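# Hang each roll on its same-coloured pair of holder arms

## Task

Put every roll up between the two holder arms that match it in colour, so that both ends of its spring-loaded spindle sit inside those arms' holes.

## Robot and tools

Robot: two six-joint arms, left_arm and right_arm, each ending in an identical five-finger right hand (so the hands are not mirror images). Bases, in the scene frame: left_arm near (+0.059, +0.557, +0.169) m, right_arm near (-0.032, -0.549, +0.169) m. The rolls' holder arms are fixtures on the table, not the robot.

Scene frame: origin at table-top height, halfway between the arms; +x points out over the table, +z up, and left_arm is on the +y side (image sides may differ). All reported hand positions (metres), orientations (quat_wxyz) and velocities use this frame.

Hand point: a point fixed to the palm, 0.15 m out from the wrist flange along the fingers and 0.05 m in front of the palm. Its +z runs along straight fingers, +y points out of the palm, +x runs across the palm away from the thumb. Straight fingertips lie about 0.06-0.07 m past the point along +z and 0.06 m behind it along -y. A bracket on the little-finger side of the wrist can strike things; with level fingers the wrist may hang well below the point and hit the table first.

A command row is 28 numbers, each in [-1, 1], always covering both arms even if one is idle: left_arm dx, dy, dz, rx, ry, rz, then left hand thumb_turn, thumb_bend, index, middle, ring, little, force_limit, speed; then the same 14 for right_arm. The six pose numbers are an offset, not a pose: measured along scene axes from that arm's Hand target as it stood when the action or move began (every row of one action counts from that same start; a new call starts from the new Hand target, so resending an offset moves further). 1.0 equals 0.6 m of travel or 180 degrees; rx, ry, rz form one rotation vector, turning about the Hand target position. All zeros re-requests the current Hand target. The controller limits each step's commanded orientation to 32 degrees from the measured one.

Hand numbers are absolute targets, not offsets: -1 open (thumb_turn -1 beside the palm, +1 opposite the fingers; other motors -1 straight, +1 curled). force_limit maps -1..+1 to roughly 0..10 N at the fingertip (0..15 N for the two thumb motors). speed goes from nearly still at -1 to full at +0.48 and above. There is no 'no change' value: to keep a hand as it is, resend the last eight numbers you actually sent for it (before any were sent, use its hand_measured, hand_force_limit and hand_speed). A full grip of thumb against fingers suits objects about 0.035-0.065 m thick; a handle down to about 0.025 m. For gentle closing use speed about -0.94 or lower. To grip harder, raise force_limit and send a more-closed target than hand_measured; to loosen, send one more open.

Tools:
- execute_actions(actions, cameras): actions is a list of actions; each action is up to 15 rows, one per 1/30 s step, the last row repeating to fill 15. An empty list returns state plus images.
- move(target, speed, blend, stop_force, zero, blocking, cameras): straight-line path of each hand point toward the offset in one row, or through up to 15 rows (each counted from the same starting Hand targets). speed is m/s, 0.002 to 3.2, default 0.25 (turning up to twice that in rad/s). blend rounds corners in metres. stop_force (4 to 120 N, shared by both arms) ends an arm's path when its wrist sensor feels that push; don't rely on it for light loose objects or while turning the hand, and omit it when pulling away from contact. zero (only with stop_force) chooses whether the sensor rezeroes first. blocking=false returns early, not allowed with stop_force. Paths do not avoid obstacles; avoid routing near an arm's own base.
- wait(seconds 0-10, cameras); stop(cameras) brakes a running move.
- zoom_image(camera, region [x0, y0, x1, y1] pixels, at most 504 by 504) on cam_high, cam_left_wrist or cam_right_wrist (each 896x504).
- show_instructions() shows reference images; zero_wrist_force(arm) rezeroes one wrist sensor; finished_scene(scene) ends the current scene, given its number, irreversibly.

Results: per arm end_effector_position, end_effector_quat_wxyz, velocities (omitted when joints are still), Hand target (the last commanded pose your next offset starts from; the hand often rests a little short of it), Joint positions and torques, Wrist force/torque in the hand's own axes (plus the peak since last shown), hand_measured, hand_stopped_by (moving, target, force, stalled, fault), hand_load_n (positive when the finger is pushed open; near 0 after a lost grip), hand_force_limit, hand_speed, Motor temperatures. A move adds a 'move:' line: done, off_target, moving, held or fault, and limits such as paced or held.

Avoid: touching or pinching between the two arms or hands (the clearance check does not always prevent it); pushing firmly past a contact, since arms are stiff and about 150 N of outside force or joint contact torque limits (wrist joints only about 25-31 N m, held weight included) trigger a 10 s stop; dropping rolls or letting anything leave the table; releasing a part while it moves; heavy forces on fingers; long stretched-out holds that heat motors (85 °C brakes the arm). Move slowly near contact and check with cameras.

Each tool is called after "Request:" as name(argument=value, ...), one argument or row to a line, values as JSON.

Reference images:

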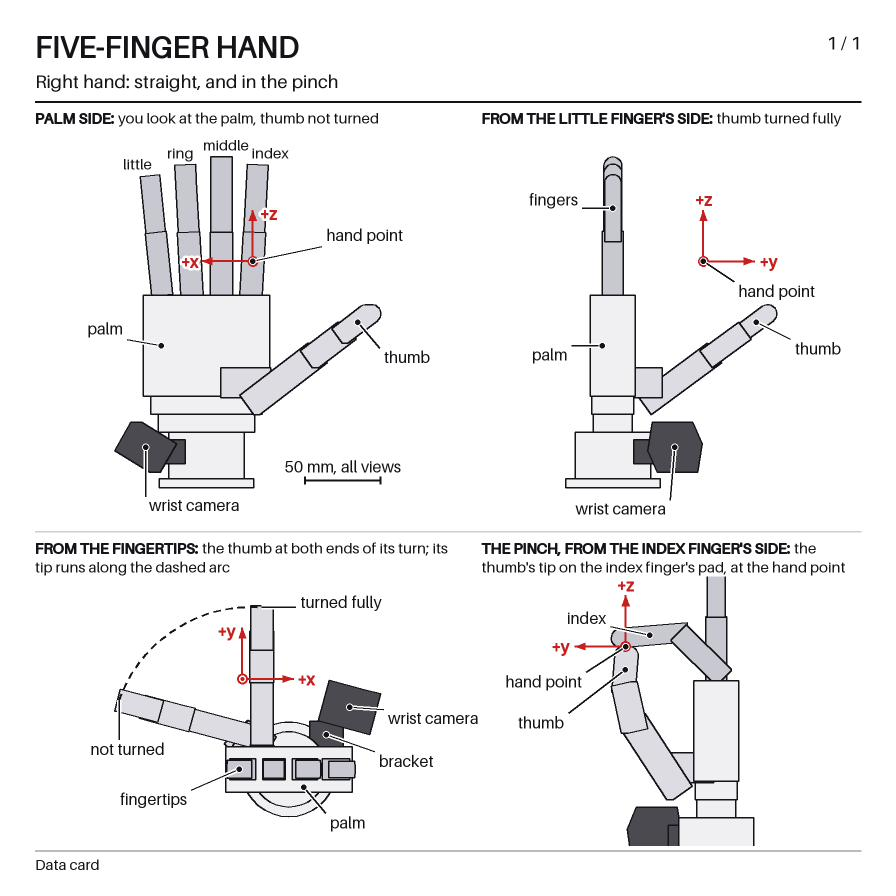

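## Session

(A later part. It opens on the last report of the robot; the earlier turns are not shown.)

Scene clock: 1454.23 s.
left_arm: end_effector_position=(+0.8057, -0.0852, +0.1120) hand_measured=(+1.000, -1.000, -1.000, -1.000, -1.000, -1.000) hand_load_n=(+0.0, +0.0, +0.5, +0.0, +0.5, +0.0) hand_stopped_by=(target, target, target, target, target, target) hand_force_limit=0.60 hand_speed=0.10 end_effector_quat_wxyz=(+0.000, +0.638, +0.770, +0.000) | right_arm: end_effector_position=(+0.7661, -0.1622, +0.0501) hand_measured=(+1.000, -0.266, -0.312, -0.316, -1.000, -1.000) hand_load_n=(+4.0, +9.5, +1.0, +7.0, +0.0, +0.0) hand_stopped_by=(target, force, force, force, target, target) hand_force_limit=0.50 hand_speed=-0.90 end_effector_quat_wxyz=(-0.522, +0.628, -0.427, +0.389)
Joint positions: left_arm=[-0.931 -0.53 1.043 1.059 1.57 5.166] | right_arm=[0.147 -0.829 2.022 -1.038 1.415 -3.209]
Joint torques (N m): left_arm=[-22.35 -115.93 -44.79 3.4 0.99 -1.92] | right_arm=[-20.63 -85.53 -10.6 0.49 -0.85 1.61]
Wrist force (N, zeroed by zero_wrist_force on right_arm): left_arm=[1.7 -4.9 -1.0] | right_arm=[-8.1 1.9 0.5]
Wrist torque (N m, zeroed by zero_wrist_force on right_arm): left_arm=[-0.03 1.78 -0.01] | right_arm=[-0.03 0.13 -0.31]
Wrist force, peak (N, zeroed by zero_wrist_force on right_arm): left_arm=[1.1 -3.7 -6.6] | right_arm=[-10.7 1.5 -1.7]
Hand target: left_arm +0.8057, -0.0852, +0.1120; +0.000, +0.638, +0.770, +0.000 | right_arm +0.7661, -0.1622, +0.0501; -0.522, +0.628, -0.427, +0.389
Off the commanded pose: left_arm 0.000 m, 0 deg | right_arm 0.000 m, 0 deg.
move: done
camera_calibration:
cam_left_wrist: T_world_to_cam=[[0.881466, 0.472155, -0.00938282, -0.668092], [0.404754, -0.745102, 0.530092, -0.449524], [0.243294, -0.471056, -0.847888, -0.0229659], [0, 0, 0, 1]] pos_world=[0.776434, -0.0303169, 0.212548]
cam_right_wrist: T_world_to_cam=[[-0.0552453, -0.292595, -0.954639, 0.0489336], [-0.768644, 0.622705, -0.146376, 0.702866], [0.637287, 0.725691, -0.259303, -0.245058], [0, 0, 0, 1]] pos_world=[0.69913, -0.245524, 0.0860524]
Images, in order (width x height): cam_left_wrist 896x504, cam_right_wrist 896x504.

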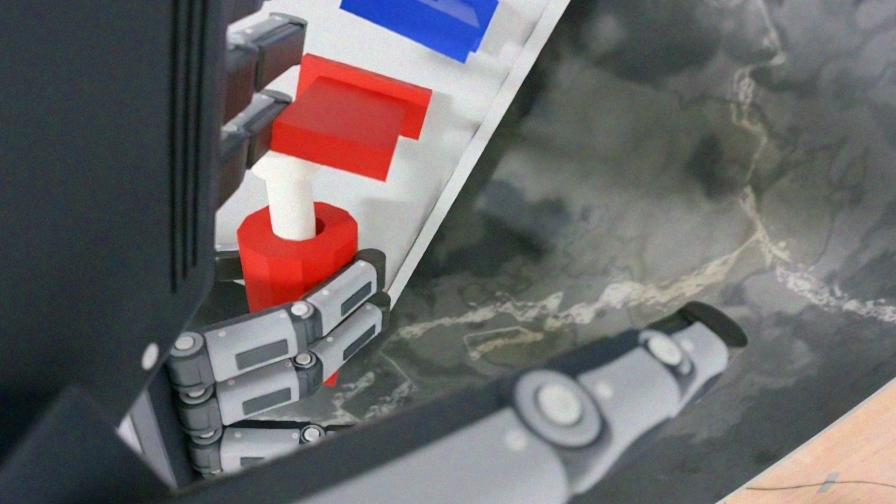

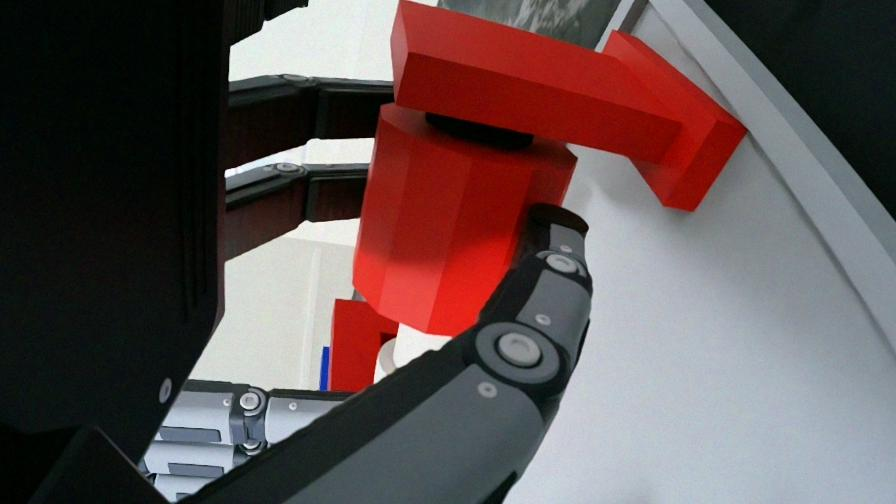

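Request:
move(
  target=[-0.0026,0.0062,0,0,0,0,1,-1,-1,-1,-1,-1,0.6,0.1,0,0,0,0,0,0,1,0.45,0.25,0.25,-1,-1,0.5,-0.9],
  speed=0.01,
  cameras=["cam_left_wrist","cam_right_wrist"],
)

Request:
zoom_image(
  camera="cam_right_wrist",
  region=[310, 280, 430, 400],
)

Request:
zoom_image(
  camera="cam_left_wrist",
  region=[220, 60, 500, 260],
)

Scene clock: 1456.67 s.
left_arm: end_effector_position=(+0.8041, -0.0815, +0.1120) hand_measured=(+1.000, -1.000, -1.000, -1.000, -1.000, -1.000) hand_load_n=(+0.0, +0.0, +0.0, +0.0, +0.0, +0.0) hand_stopped_by=(target, target, target, target, target, target) hand_force_limit=0.60 hand_speed=0.10 end_effector_quat_wxyz=(+0.000, +0.638, +0.770, +0.000) | right_arm: end_effector_position=(+0.7661, -0.1622, +0.0501) hand_measured=(+1.000, -0.266, -0.312, -0.316, -1.000, -1.000) hand_load_n=(+3.5, +9.0, +1.0, +7.0, +0.0, +0.0) hand_stopped_by=(target, force, force, force, target, target) hand_force_limit=0.50 hand_speed=-0.90 end_effector_quat_wxyz=(-0.522, +0.628, -0.427, +0.389)
Joint positions: left_arm=[-0.93 -0.536 1.055 1.052 1.57 5.167] | right_arm=[0.147 -0.829 2.022 -1.038 1.415 -3.209]
Joint torques (N m): left_arm=[12.88 -109.48 -23.56 0.97 0.67 0.91] | right_arm=[-20.95 -83.42 -9.98 0.48 -0.58 1.64]
Wrist force (N, zeroed by zero_wrist_force on right_arm): left_arm=[-7.2 -3.0 -2.5] | right_arm=[-7.1 1.8 0.7]
Wrist torque (N m, zeroed by zero_wrist_force on right_arm): left_arm=[-0.26 1.07 -0.55] | right_arm=[-0.02 0.25 -0.35]
Wrist force, peak (N, zeroed by zero_wrist_force on right_arm): left_arm=[-7.9 -1.5 -3.3] | right_arm=[-8.8 1.7 0.1]
Hand target: left_arm +0.8041, -0.0815, +0.1120; +0.000, +0.638, +0.770, +0.000 | right_arm +0.7661, -0.1622, +0.0501; -0.522, +0.628, -0.427, +0.389
Off the commanded pose: left_arm 0.000 m, 0 deg | right_arm 0.000 m, 0 deg.
move: done
camera_calibration:
cam_left_wrist: T_world_to_cam=[[0.881466, 0.472155, -0.00938282, -0.668469], [0.404754, -0.745102, 0.530092, -0.446235], [0.243294, -0.471056, -0.847888, -0.0209051], [0, 0, 0, 1]] pos_world=[0.774934, -0.0267169, 0.212548]
cam_right_wrist: T_world_to_cam=[[-0.0553153, -0.292386, -0.954699, 0.0490386], [-0.768662, 0.622728, -0.14618, 0.702868], [0.637259, 0.725755, -0.259192, -0.245032], [0, 0, 0, 1]] pos_world=[0.69913, -0.245524, 0.086052]
Images, in order (width x height): cam_left_wrist 896x504, cam_right_wrist 896x504.

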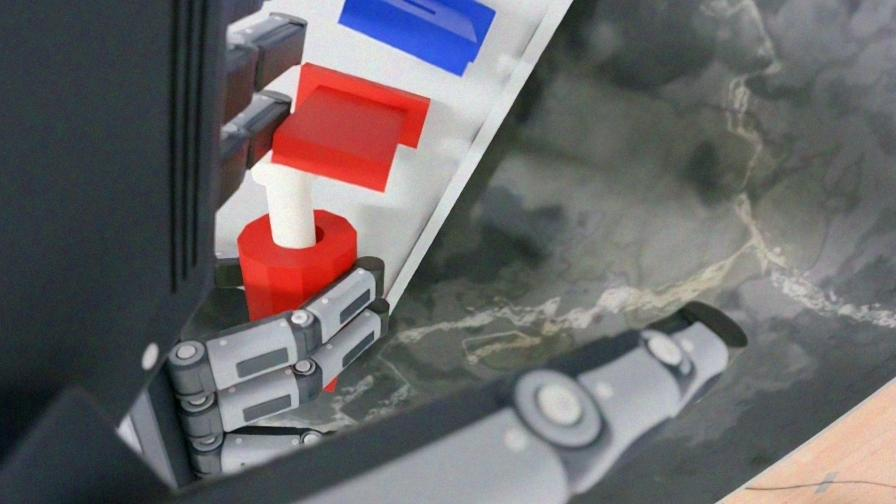

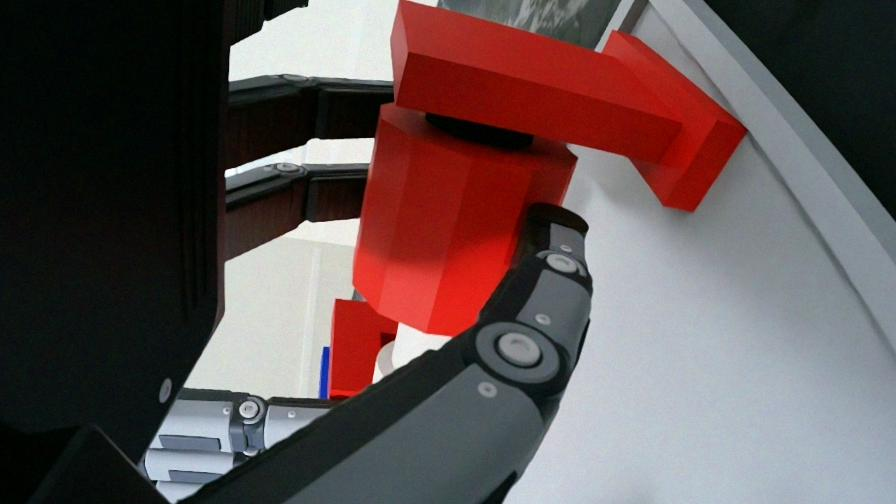

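Scaled by 4.200 from the camera's 896x504 image, which has a finer 1280x720 frame.

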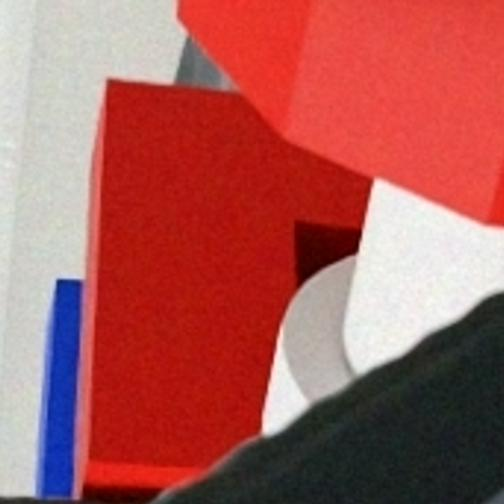

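Scaled by 1.800 from the camera's 896x504 image, which has a finer 1280x720 frame.

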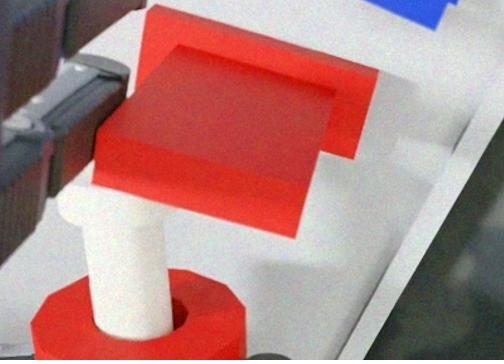

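Request:
move(
  target=[-0.0033,0.0083,0,0,0,0,1,-1,-1,-1,-1,-1,0.6,0.1,0,0,0,0,0,0,1,0.45,0.25,0.25,-1,-1,0.5,-0.9],
  speed=0.04,
)

Request:
move(
  target=[-0.02,0.04,0.06,0,0,0,1,-1,-1,-1,-1,-1,0.6,0.1,0,0,0,0,0,0,1,0.45,0.25,0.25,-1,-1,0.5,-0.9],
  speed=0.1,
  cameras=["cam_left_wrist","cam_right_wrist"],
)

Request:
zoom_image(
  camera="cam_left_wrist",
  region=[220, 60, 500, 340],
)

Request:
zoom_image(
  camera="cam_right_wrist",
  region=[310, 280, 430, 400],
)

Scene clock: 1459.67 s.
left_arm: end_effector_position=(+0.8021, -0.0765, +0.1120) hand_measured=(+1.000, -1.000, -1.000, -1.000, -1.000, -1.000) hand_load_n=(+0.0, +0.0, +0.0, -0.5, +0.0, +0.5) hand_stopped_by=(target, target, target, target, target, target) hand_force_limit=0.60 hand_speed=0.10 end_effector_quat_wxyz=(+0.000, +0.638, +0.770, +0.000) | right_arm: end_effector_position=(+0.7661, -0.1622, +0.0501) hand_measured=(+1.000, -0.266, -0.312, -0.316, -1.000, -1.000) hand_load_n=(+3.5, +9.0, +1.0, +7.5, +0.0, +0.0) hand_stopped_by=(target, force, force, force, target, target) hand_force_limit=0.50 hand_speed=-0.90 end_effector_quat_wxyz=(-0.522, +0.628, -0.427, +0.389)
Joint positions: left_arm=[-0.929 -0.544 1.071 1.044 1.57 5.169] | right_arm=[0.147 -0.829 2.022 -1.038 1.415 -3.209]
Joint torques (N m): left_arm=[9.15 -112.84 -21.91 1.47 0.79 0.8] | right_arm=[-10.49 -80.68 -10.61 0.44 -0.57 1.6]
Wrist force (N, zeroed by zero_wrist_force on right_arm): left_arm=[-7.4 -2.5 -2.8] | right_arm=[-6.8 1.4 0.6]
Wrist torque (N m, zeroed by zero_wrist_force on right_arm): left_arm=[-0.16 1.11 -0.55] | right_arm=[-0.07 0.22 -0.34]
Wrist force, peak (N, zeroed by zero_wrist_force on right_arm): left_arm=[-7.8 -3.4 -2.6] | right_arm=[-7.3 1.6 0.3]
Hand target: left_arm +0.8021, -0.0765, +0.1120; +0.000, +0.638, +0.770, +0.000 | right_arm +0.7661, -0.1622, +0.0501; -0.522, +0.628, -0.427, +0.389
Off the commanded pose: left_arm 0.000 m, 0 deg | right_arm 0.000 m, 0 deg.
move: done

Scene clock: 1460.57 s.
left_arm: end_effector_position=(+0.7901, -0.0525, +0.1479) hand_measured=(+1.000, -1.000, -1.000, -1.000, -1.000, -1.000) hand_load_n=(+0.0, +0.0, +0.0, +0.0, +0.0, +0.0) hand_stopped_by=(target, target, target, target, target, target) hand_force_limit=0.60 hand_speed=0.10 end_effector_quat_wxyz=(+0.000, +0.638, +0.770, +0.000) | right_arm: end_effector_position=(+0.7661, -0.1622, +0.0501) hand_measured=(+1.000, -0.266, -0.312, -0.316, -1.000, -1.000) hand_load_n=(+3.5, +9.5, +1.0, +7.0, +0.0, +0.0) hand_stopped_by=(target, force, force, force, target, target) hand_force_limit=0.50 hand_speed=-0.90 end_effector_quat_wxyz=(-0.522, +0.628, -0.427, +0.389)
Joint positions: left_arm=[-0.923 -0.617 1.147 1.041 1.57 5.174] | right_arm=[0.147 -0.829 2.022 -1.038 1.415 -3.209]
Joint torques (N m): left_arm=[12.22 -105.22 -24.49 1.21 -0.4 1.86] | right_arm=[-5.86 -80.58 -9.83 0.29 -0.67 1.81]
Wrist force (N, zeroed by zero_wrist_force on right_arm): left_arm=[-7.2 -3.1 -2.5] | right_arm=[-6.7 1.3 0.7]
Wrist torque (N m, zeroed by zero_wrist_force on right_arm): left_arm=[-0.30 1.11 -0.55] | right_arm=[-0.09 0.20 -0.34]
Wrist force, peak (N, zeroed by zero_wrist_force on right_arm): left_arm=[-7.7 -3.2 -2.5] | right_arm=[-7.0 1.6 0.7]
Hand target: left_arm +0.7901, -0.0525, +0.1480; +0.000, +0.638, +0.770, +0.000 | right_arm +0.7661, -0.1622, +0.0501; -0.522, +0.628, -0.427, +0.389
Off the commanded pose: left_arm 0.000 m, 0 deg | right_arm 0.000 m, 0 deg.
move: done
camera_calibration:
cam_left_wrist: T_world_to_cam=[[0.881488, 0.472113, -0.00945558, -0.669483], [0.404776, -0.745147, 0.530012, -0.437987], [0.24318, -0.471027, -0.847937, 0.0267002], [0, 0, 0, 1]] pos_world=[0.760935, 0.00228303, 0.248448]
cam_right_wrist: T_world_to_cam=[[-0.0553153, -0.292386, -0.954699, 0.0490386], [-0.768662, 0.622728, -0.14618, 0.702868], [0.637259, 0.725755, -0.259192, -0.245032], [0, 0, 0, 1]] pos_world=[0.69913, -0.245524, 0.086052]
Images, in order (width x height): cam_left_wrist 896x504, cam_right_wrist 896x504.

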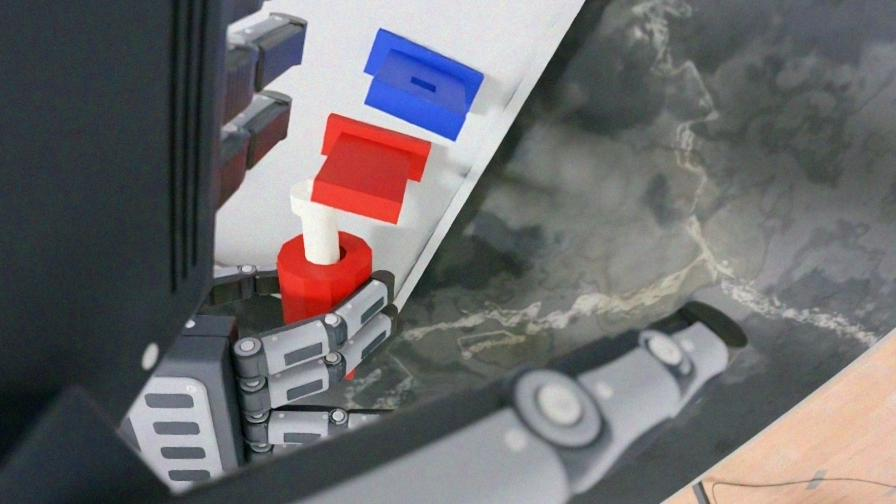

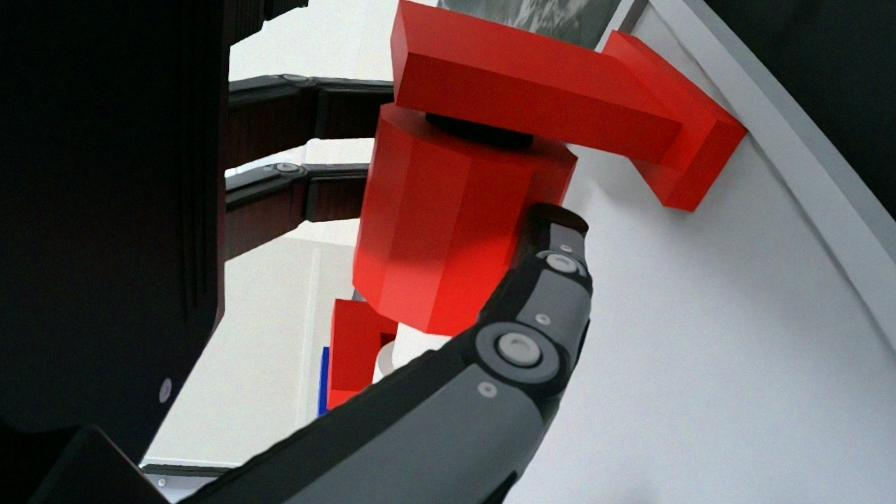

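Scaled by 1.800 from the camera's 896x504 image, which has a finer 1280x720 frame.

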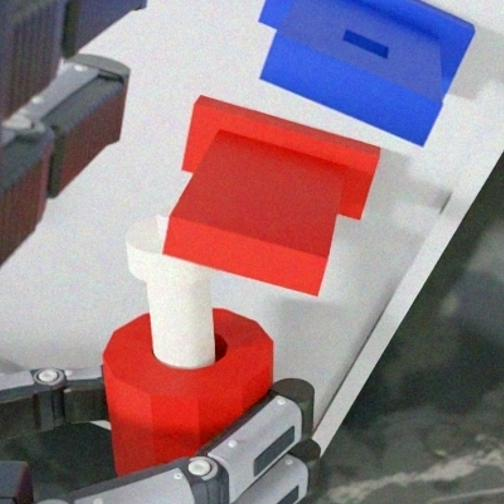

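Scaled by 4.200 from the camera's 896x504 image, which has a finer 1280x720 frame.

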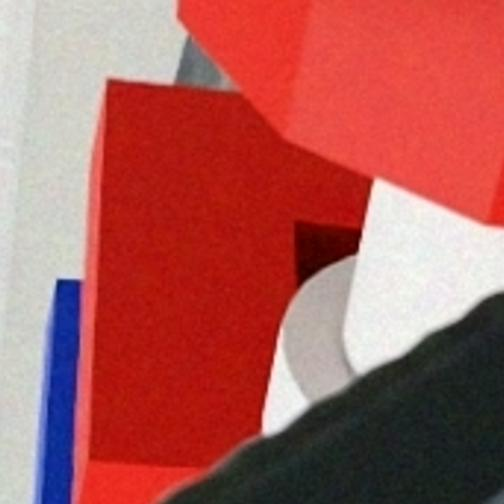

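Request:
move(
  target=[0,0,0,0,0,0,1,-1,-1,-1,-1,-1,0.6,0.1,0.0058,0.002,0,0,0,-0.0222,1,0.45,0.25,0.25,-1,-1,0.5,-0.9],
  speed=0.012,
  cameras=["cam_left_wrist","cam_right_wrist"],
)

Request:
zoom_image(
  camera="cam_left_wrist",
  region=[220, 60, 500, 340],
)

Request:
zoom_image(
  camera="cam_right_wrist",
  region=[310, 280, 430, 400],
)

Scene clock: 1466.10 s.
left_arm: end_effector_position=(+0.7901, -0.0525, +0.1480) hand_measured=(+1.000, -1.000, -1.000, -1.000, -1.000, -1.000) hand_load_n=(+0.0, +0.0, +0.0, +0.0, +0.0, +0.0) hand_stopped_by=(target, target, target, target, target, target) hand_force_limit=0.60 hand_speed=0.10 end_effector_quat_wxyz=(+0.000, +0.638, +0.770, +0.000) | right_arm: end_effector_position=(+0.7695, -0.1610, +0.0501) hand_measured=(+1.000, -0.266, -0.312, -0.316, -1.000, -1.000) hand_load_n=(+4.0, +11.0, +0.0, +8.0, +0.0, +0.0) hand_stopped_by=(target, force, force, force, target, target) hand_force_limit=0.50 hand_speed=-0.90 end_effector_quat_wxyz=(-0.508, +0.612, -0.449, +0.407)
Joint positions: left_arm=[-0.923 -0.617 1.148 1.041 1.57 5.174] | right_arm=[0.176 -0.826 2.012 -1.033 1.513 -3.193]
Joint torques (N m): left_arm=[11.12 -107.21 -24.31 1.27 -0.98 1.98] | right_arm=[14.33 -65.48 -30.39 -0.06 4.58 1.8]
Wrist force (N, zeroed by zero_wrist_force on right_arm): left_arm=[-7.2 -3.1 -2.4] | right_arm=[-8.0 0.6 -5.4]
Wrist torque (N m, zeroed by zero_wrist_force on right_arm): left_arm=[-0.29 1.11 -0.54] | right_arm=[-0.03 0.23 -0.38]
Wrist force, peak (N, zeroed by zero_wrist_force on right_arm): left_arm=[-8.0 -2.9 -2.5] | right_arm=[-8.8 0.2 -6.5]
Hand target: left_arm +0.7901, -0.0525, +0.1480; +0.000, +0.638, +0.770, +0.000 | right_arm +0.7695, -0.1610, +0.0501; -0.508, +0.612, -0.449, +0.407
Off the commanded pose: left_arm 0.000 m, 0 deg | right_arm 0.000 m, 0 deg.
move: done
camera_calibration:
cam_left_wrist: T_world_to_cam=[[0.881466, 0.472155, -0.00938282, -0.669531], [0.404754, -0.745102, 0.530092, -0.437969], [0.243294, -0.471056, -0.847888, 0.0267327], [0, 0, 0, 1]] pos_world=[0.760934, 0.0023831, 0.248548]
cam_right_wrist: T_world_to_cam=[[-0.0755312, -0.287813, -0.954703, 0.0658859], [-0.723445, 0.67473, -0.146175, 0.678341], [0.686238, 0.679635, -0.25918, -0.293254], [0, 0, 0, 1]] pos_world=[0.696962, -0.239428, 0.086052]
Images, in order (width x height): cam_left_wrist 896x504, cam_right_wrist 896x504.

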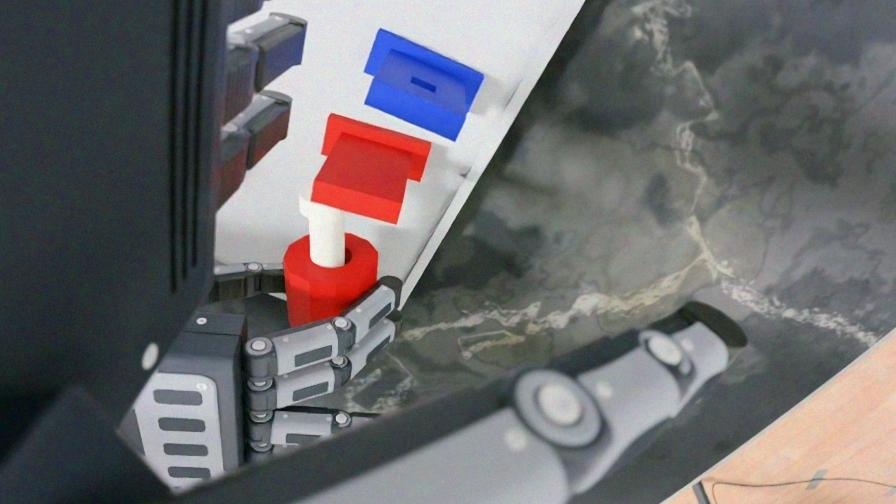

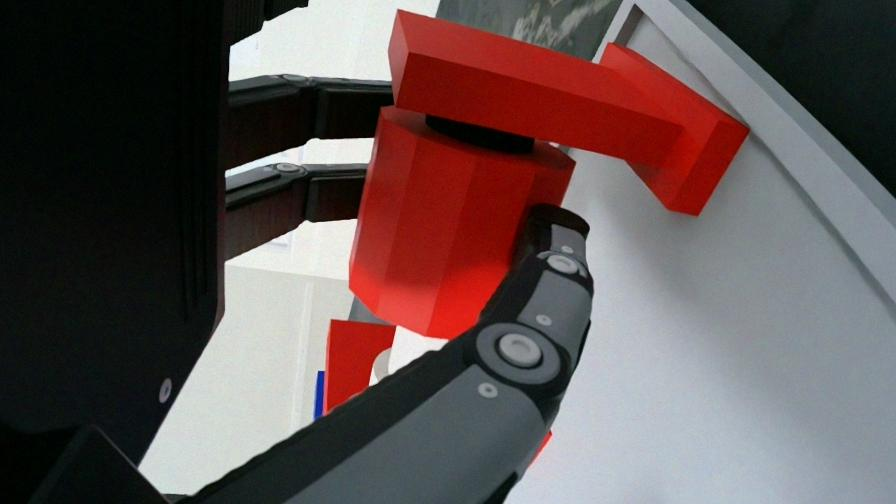

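Scaled by 1.800 from the camera's 896x504 image, which has a finer 1280x720 frame.

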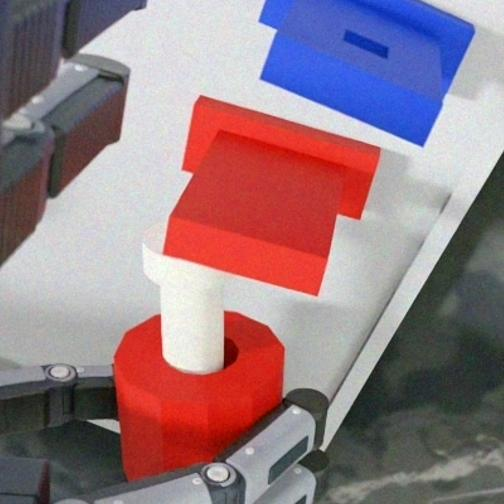

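Scaled by 4.200 from the camera's 896x504 image, which has a finer 1280x720 frame.

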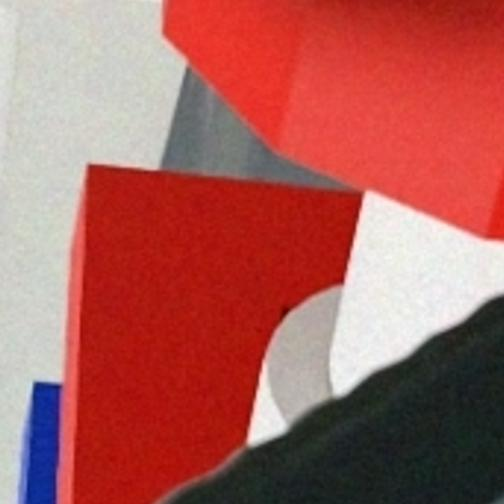

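Request:
move(
  target="[0,0,0,0,0,0,1,-1,-1,-1,-1,-1,0.6,0.1,0,0,0,0,0,0,1,0.45,0.25,0.25,-1,-1,0.5,-0.9],[0,0,0,0,0,0,1,-1,-1,-1,-1,-1,0.6,0.1,0.0045,0.0017,0,0,0,-0.0222,1,0.45,0.25,0.25,-1,-1,0.5,-0.9]",
  speed=0.012,
  cameras=["cam_left_wrist","cam_right_wrist"],
)

Request:
zoom_image(
  camera="cam_left_wrist",
  region=[220, 60, 500, 340],
)

Request:
zoom_image(
  camera="cam_right_wrist",
  region=[310, 280, 430, 400],
)


Scaled by 1.800 from the camera's 896x504 image, which has a finer 1280x720 frame.

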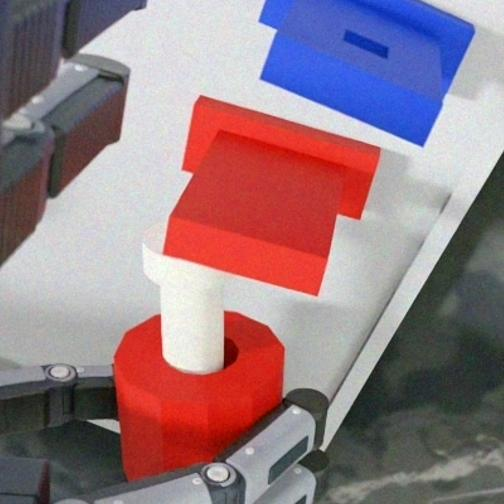

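Scaled by 4.200 from the camera's 896x504 image, which has a finer 1280x720 frame.

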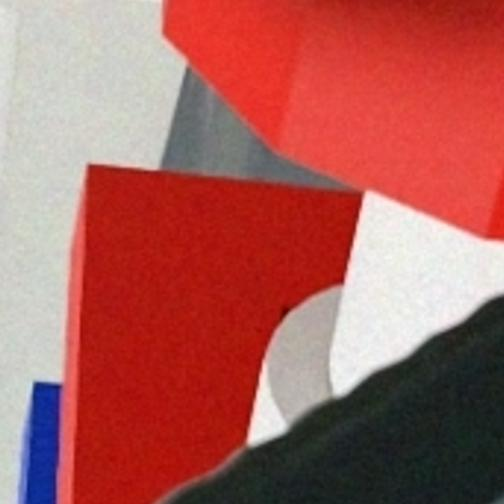

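Request:
move(
  target=[0,0,0,0,0,0,1,-1,-1,-1,-1,-1,0.6,0.1,0.0045,0.0017,0,0,0,-0.0222,1,0.45,0.25,0.25,-1,-1,0.5,-0.9],
  speed=0.012,
  cameras=["cam_left_wrist","cam_right_wrist"],
)

Request:
zoom_image(
  camera="cam_left_wrist",
  region=[220, 60, 500, 340],
)

Request:
zoom_image(
  camera="cam_right_wrist",
  region=[310, 280, 430, 400],
)

Scene clock: 1470.80 s.
left_arm: end_effector_position=(+0.7901, -0.0525, +0.1480) hand_measured=(+1.000, -1.000, -1.000, -1.000, -1.000, -1.000) hand_load_n=(+0.0, +0.0, +0.0, +0.0, +0.0, +0.0) hand_stopped_by=(target, target, target, target, target, target) hand_force_limit=0.60 hand_speed=0.10 end_effector_quat_wxyz=(+0.000, +0.638, +0.770, +0.000) | right_arm: end_effector_position=(+0.7722, -0.1600, +0.0501) hand_measured=(+1.000, -0.266, -0.312, -0.316, -1.000, -1.000) hand_load_n=(+4.0, +10.0, +0.0, +7.5, +0.0, +0.0) hand_stopped_by=(target, force, force, force, target, target) hand_force_limit=0.50 hand_speed=-0.90 end_effector_quat_wxyz=(-0.494, +0.596, -0.470, +0.424)
Joint positions: left_arm=[-0.923 -0.617 1.148 1.041 1.57 5.174] | right_arm=[0.206 -0.822 2.001 -1.026 1.611 -3.178]
Joint torques (N m): left_arm=[11.22 -107.65 -24.66 0.88 -0.98 1.77] | right_arm=[16.31 -66.23 -28.57 0.09 3.07 2.01]
Wrist force (N, zeroed by zero_wrist_force on right_arm): left_arm=[-7.3 -2.8 -2.3] | right_arm=[-4.5 0.5 -3.6]
Wrist torque (N m, zeroed by zero_wrist_force on right_arm): left_arm=[-0.26 1.12 -0.54] | right_arm=[-0.05 0.35 -0.34]
Wrist force, peak (N, zeroed by zero_wrist_force on right_arm): left_arm=[-7.9 -3.0 -2.6] | right_arm=[-8.7 0.5 -6.6]
Hand target: left_arm +0.7901, -0.0525, +0.1480; +0.000, +0.638, +0.770, +0.000 | right_arm +0.7722, -0.1600, +0.0501; -0.494, +0.596, -0.470, +0.424
Off the commanded pose: left_arm 0.000 m, 0 deg | right_arm 0.000 m, 0 deg.
move: done
camera_calibration:
cam_left_wrist: T_world_to_cam=[[0.881466, 0.472155, -0.00938282, -0.669531], [0.404754, -0.745102, 0.530092, -0.437969], [0.243294, -0.471056, -0.847888, 0.0267327], [0, 0, 0, 1]] pos_world=[0.760934, 0.0023831, 0.248548]
cam_right_wrist: T_world_to_cam=[[-0.095414, -0.281876, -0.954695, 0.0826944], [-0.674648, 0.723517, -0.146195, 0.649719], [0.731947, 0.630134, -0.259201, -0.339048], [0, 0, 0, 1]] pos_world=[0.694386, -0.233128, 0.0860521]
Images, in order (width x height): cam_left_wrist 896x504, cam_right_wrist 896x504.

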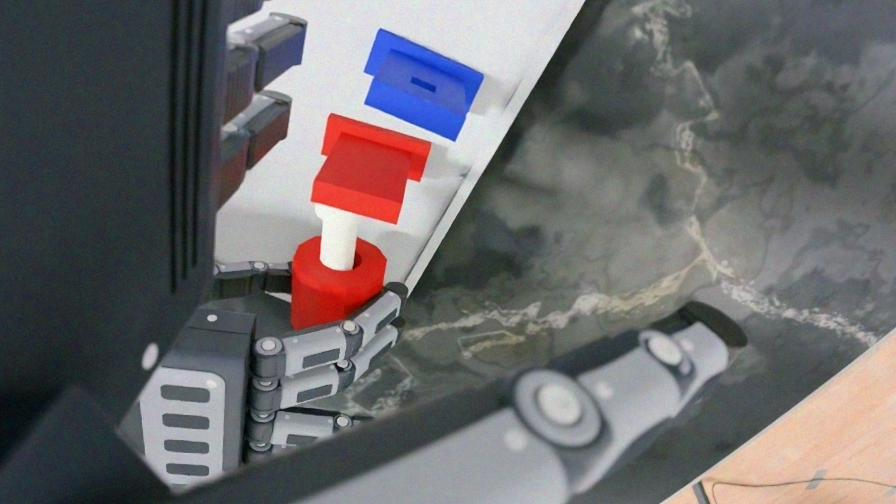

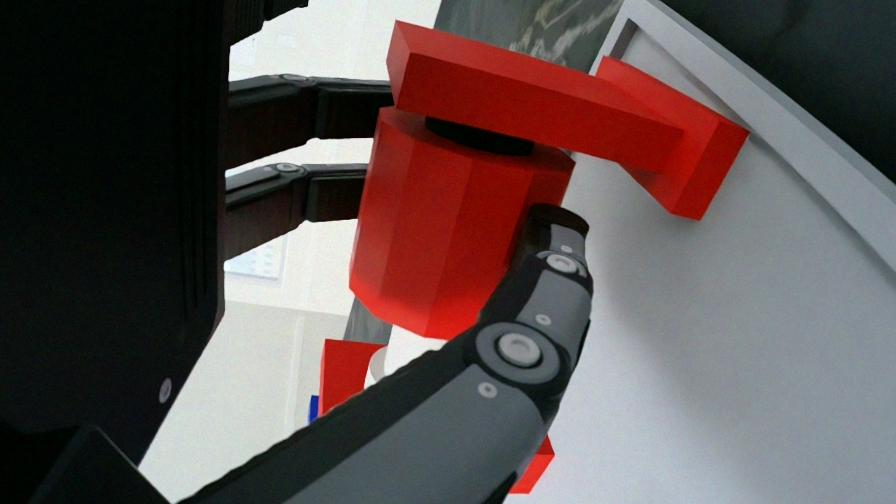

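Scaled by 1.800 from the camera's 896x504 image, which has a finer 1280x720 frame.

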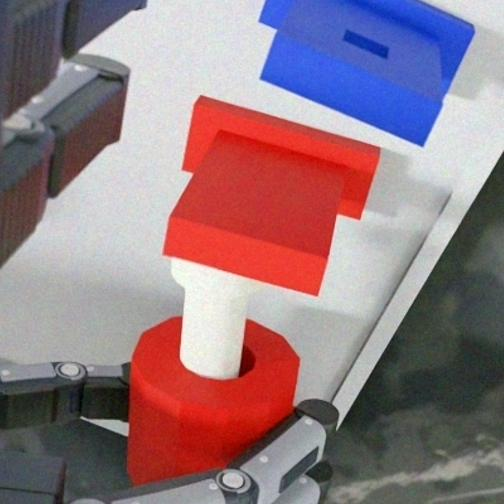

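Scaled by 4.200 from the camera's 896x504 image, which has a finer 1280x720 frame.

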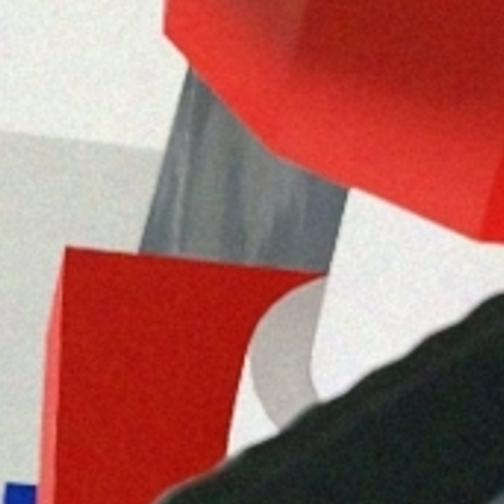

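Request:
move(
  target=[0,0,0,0,0,0,1,-1,-1,-1,-1,-1,0.6,0.1,0.0047,0.0014,0,0,0,-0.0222,1,0.45,0.25,0.25,-1,-1,0.5,-0.9],
  speed=0.012,
  cameras=["cam_left_wrist","cam_right_wrist"],
)

Request:
zoom_image(
  camera="cam_left_wrist",
  region=[220, 60, 500, 340],
)

Request:
zoom_image(
  camera="cam_right_wrist",
  region=[310, 280, 430, 400],
)

Scene clock: 1477.27 s.
left_arm: end_effector_position=(+0.7901, -0.0525, +0.1480) hand_measured=(+1.000, -1.000, -1.000, -1.000, -1.000, -1.000) hand_load_n=(+0.0, +0.0, +0.0, +0.0, +0.0, +0.0) hand_stopped_by=(target, target, target, target, target, target) hand_force_limit=0.60 hand_speed=0.10 end_effector_quat_wxyz=(+0.000, +0.638, +0.770, +0.000) | right_arm: end_effector_position=(+0.7750, -0.1591, +0.0501) hand_measured=(+1.000, -0.266, -0.312, -0.316, -1.000, -1.000) hand_load_n=(+3.0, +9.5, +0.0, +7.5, -0.5, +0.0) hand_stopped_by=(target, force, force, force, target, target) hand_force_limit=0.50 hand_speed=-0.90 end_effector_quat_wxyz=(-0.479, +0.580, -0.490, +0.441)
Joint positions: left_arm=[-0.923 -0.617 1.148 1.041 1.57 5.174] | right_arm=[0.235 -0.816 1.985 -1.014 1.708 -3.163]
Joint torques (N m): left_arm=[10.59 -110.61 -23.98 1.22 -1.13 1.71] | right_arm=[18.48 -66.62 -29.87 0.43 2.37 1.88]
Wrist force (N, zeroed by zero_wrist_force on right_arm): left_arm=[-7.6 -3.1 -2.4] | right_arm=[-3.4 -0.9 -5.6]
Wrist torque (N m, zeroed by zero_wrist_force on right_arm): left_arm=[-0.29 1.15 -0.56] | right_arm=[-0.03 0.32 -0.35]
Wrist force, peak (N, zeroed by zero_wrist_force on right_arm): left_arm=[-7.9 -3.0 -2.5] | right_arm=[-4.0 -0.5 -5.9]
Hand target: left_arm +0.7901, -0.0525, +0.1480; +0.000, +0.638, +0.770, +0.000 | right_arm +0.7751, -0.1591, +0.0501; -0.479, +0.580, -0.490, +0.441
Off the commanded pose: left_arm 0.000 m, 0 deg | right_arm 0.000 m, 0 deg.
move: done
camera_calibration:
cam_left_wrist: T_world_to_cam=[[0.881466, 0.472155, -0.00938282, -0.669531], [0.404754, -0.745102, 0.530092, -0.437969], [0.243294, -0.471056, -0.847888, 0.0267327], [0, 0, 0, 1]] pos_world=[0.760934, 0.0023831, 0.248548]
cam_right_wrist: T_world_to_cam=[[-0.114829, -0.274533, -0.954697, 0.099396], [-0.622615, 0.768755, -0.146177, 0.617849], [0.774058, 0.577623, -0.259203, -0.382542], [0, 0, 0, 1]] pos_world=[0.692204, -0.226721, 0.086052]
Images, in order (width x height): cam_left_wrist 896x504, cam_right_wrist 896x504.

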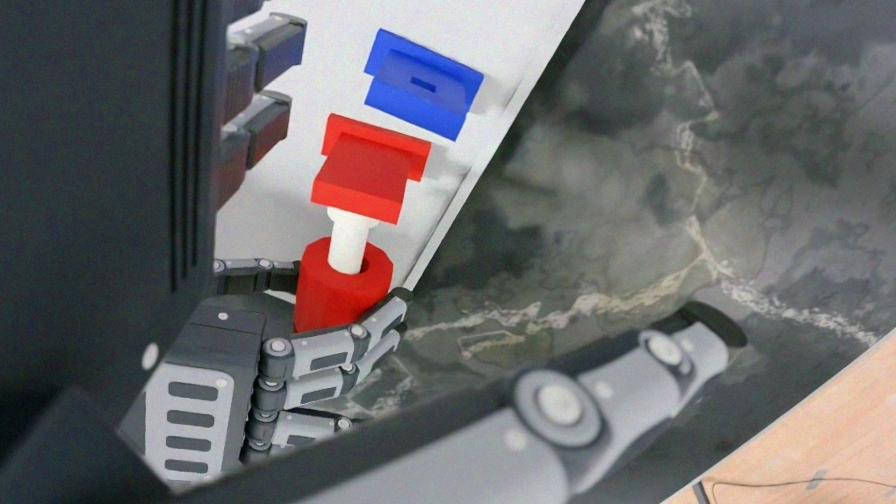

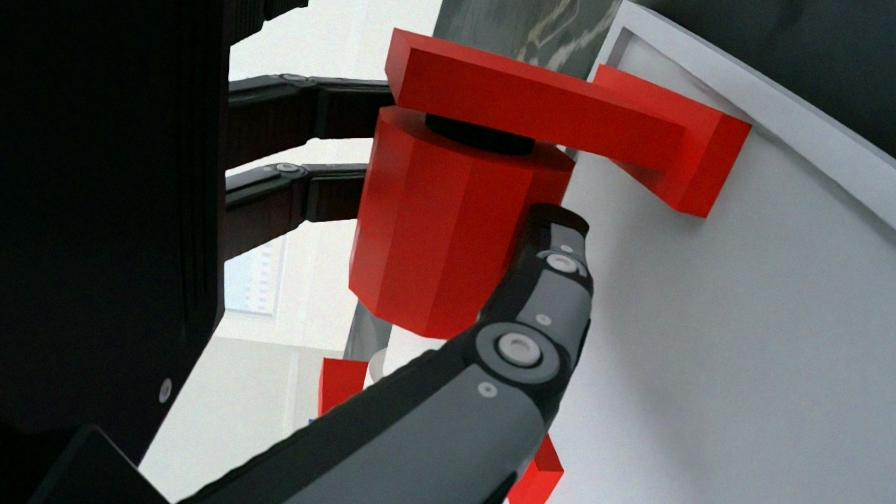

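Scaled by 1.800 from the camera's 896x504 image, which has a finer 1280x720 frame.

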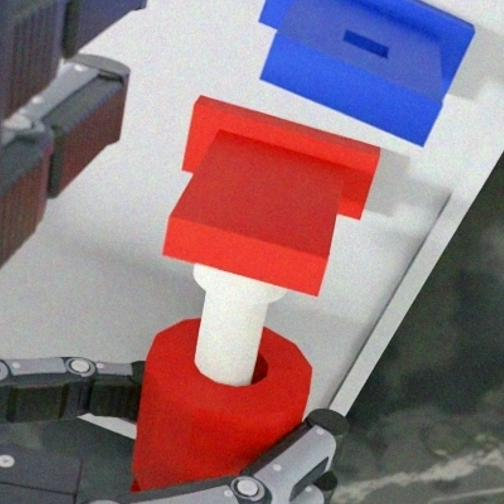

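Scaled by 4.200 from the camera's 896x504 image, which has a finer 1280x720 frame.

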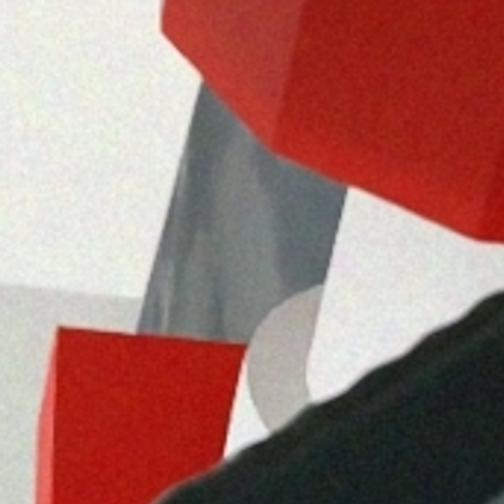

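Request:
move(
  target=[0,0,0,0,0,0,1,-1,-1,-1,-1,-1,0.6,0.1,0.0048,0.001,0,0,0,-0.0222,1,0.45,0.25,0.25,-1,-1,0.5,-0.9],
  speed=0.012,
  cameras=["cam_left_wrist","cam_right_wrist"],
)

Request:
zoom_image(
  camera="cam_left_wrist",
  region=[220, 60, 500, 340],
)

Request:
zoom_image(
  camera="cam_right_wrist",
  region=[310, 280, 430, 400],
)

Scene clock: 1481.20 s.
left_arm: end_effector_position=(+0.7901, -0.0525, +0.1480) hand_measured=(+1.000, -1.000, -1.000, -1.000, -1.000, -1.000) hand_load_n=(+0.0, +0.0, +0.0, +0.0, +0.0, +0.0) hand_stopped_by=(target, target, target, target, target, target) hand_force_limit=0.60 hand_speed=0.10 end_effector_quat_wxyz=(+0.000, +0.638, +0.770, +0.000) | right_arm: end_effector_position=(+0.7779, -0.1585, +0.0501) hand_measured=(+1.000, -0.266, -0.312, -0.316, -1.000, -1.000) hand_load_n=(+2.0, +13.5, +0.0, +6.5, +0.0, +0.0) hand_stopped_by=(target, force, force, force, target, target) hand_force_limit=0.50 hand_speed=-0.90 end_effector_quat_wxyz=(-0.463, +0.562, -0.510, +0.458)
Joint positions: left_arm=[-0.923 -0.617 1.148 1.041 1.57 5.174] | right_arm=[0.263 -0.81 1.966 -0.999 1.805 -3.148]
Joint torques (N m): left_arm=[9.72 -109.39 -25.06 0.94 -1.13 1.77] | right_arm=[16.94 -70.53 -33.63 -0.51 3.4 2.1]
Wrist force (N, zeroed by zero_wrist_force on right_arm): left_arm=[-7.7 -3.0 -2.3] | right_arm=[-4.1 1.6 -10.4]
Wrist torque (N m, zeroed by zero_wrist_force on right_arm): left_arm=[-0.29 1.16 -0.56] | right_arm=[-0.07 0.31 -0.39]
Wrist force, peak (N, zeroed by zero_wrist_force on right_arm): left_arm=[-7.8 -3.1 -2.6] | right_arm=[-4.5 1.8 -10.8]
Hand target: left_arm +0.7901, -0.0525, +0.1480; +0.000, +0.638, +0.770, +0.000 | right_arm +0.7779, -0.1585, +0.0501; -0.463, +0.562, -0.510, +0.458
Off the commanded pose: left_arm 0.000 m, 0 deg | right_arm 0.000 m, 0 deg.
move: done
camera_calibration:
cam_left_wrist: T_world_to_cam=[[0.881466, 0.472155, -0.00938282, -0.669531], [0.404754, -0.745102, 0.530092, -0.437969], [0.243294, -0.471056, -0.847888, 0.0267327], [0, 0, 0, 1]] pos_world=[0.760934, 0.0023831, 0.248548]
cam_right_wrist: T_world_to_cam=[[-0.133655, -0.26587, -0.954699, 0.115911], [-0.567586, 0.810233, -0.146178, 0.582984], [0.812393, 0.522336, -0.259196, -0.423724], [0, 0, 0, 1]] pos_world=[0.690616, -0.220209, 0.086052]
Images, in order (width x height): cam_left_wrist 896x504, cam_right_wrist 896x504.

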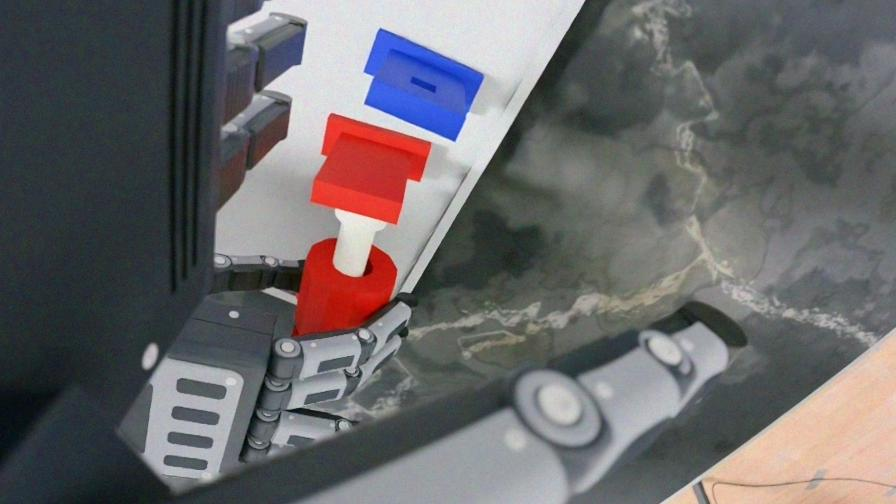

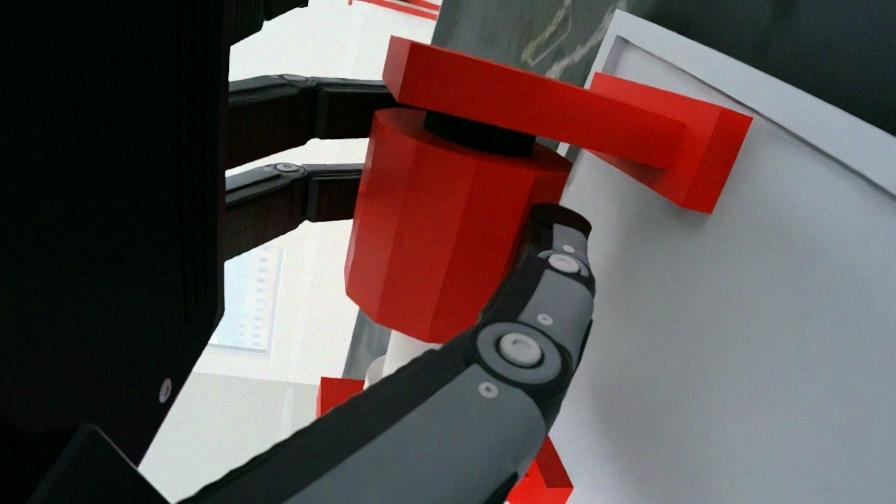

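Scaled by 1.800 from the camera's 896x504 image, which has a finer 1280x720 frame.

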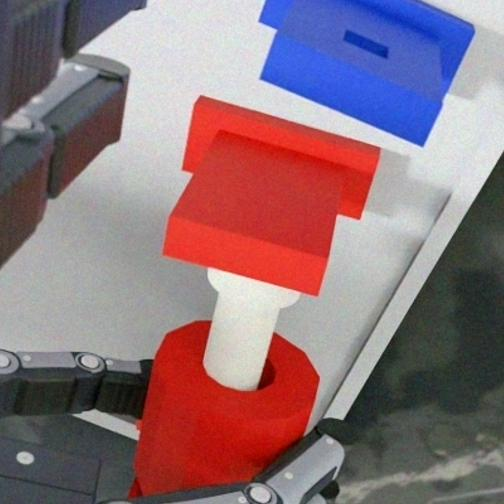

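Scaled by 4.200 from the camera's 896x504 image, which has a finer 1280x720 frame.

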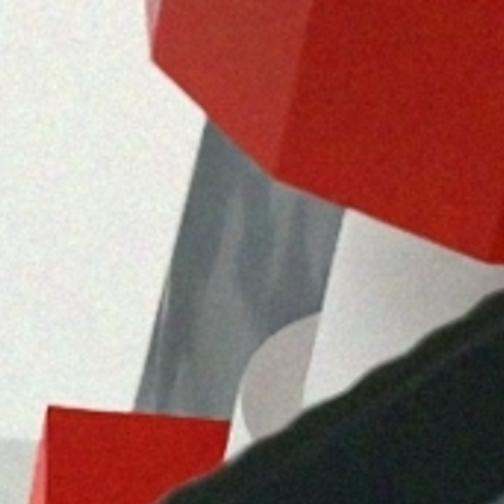

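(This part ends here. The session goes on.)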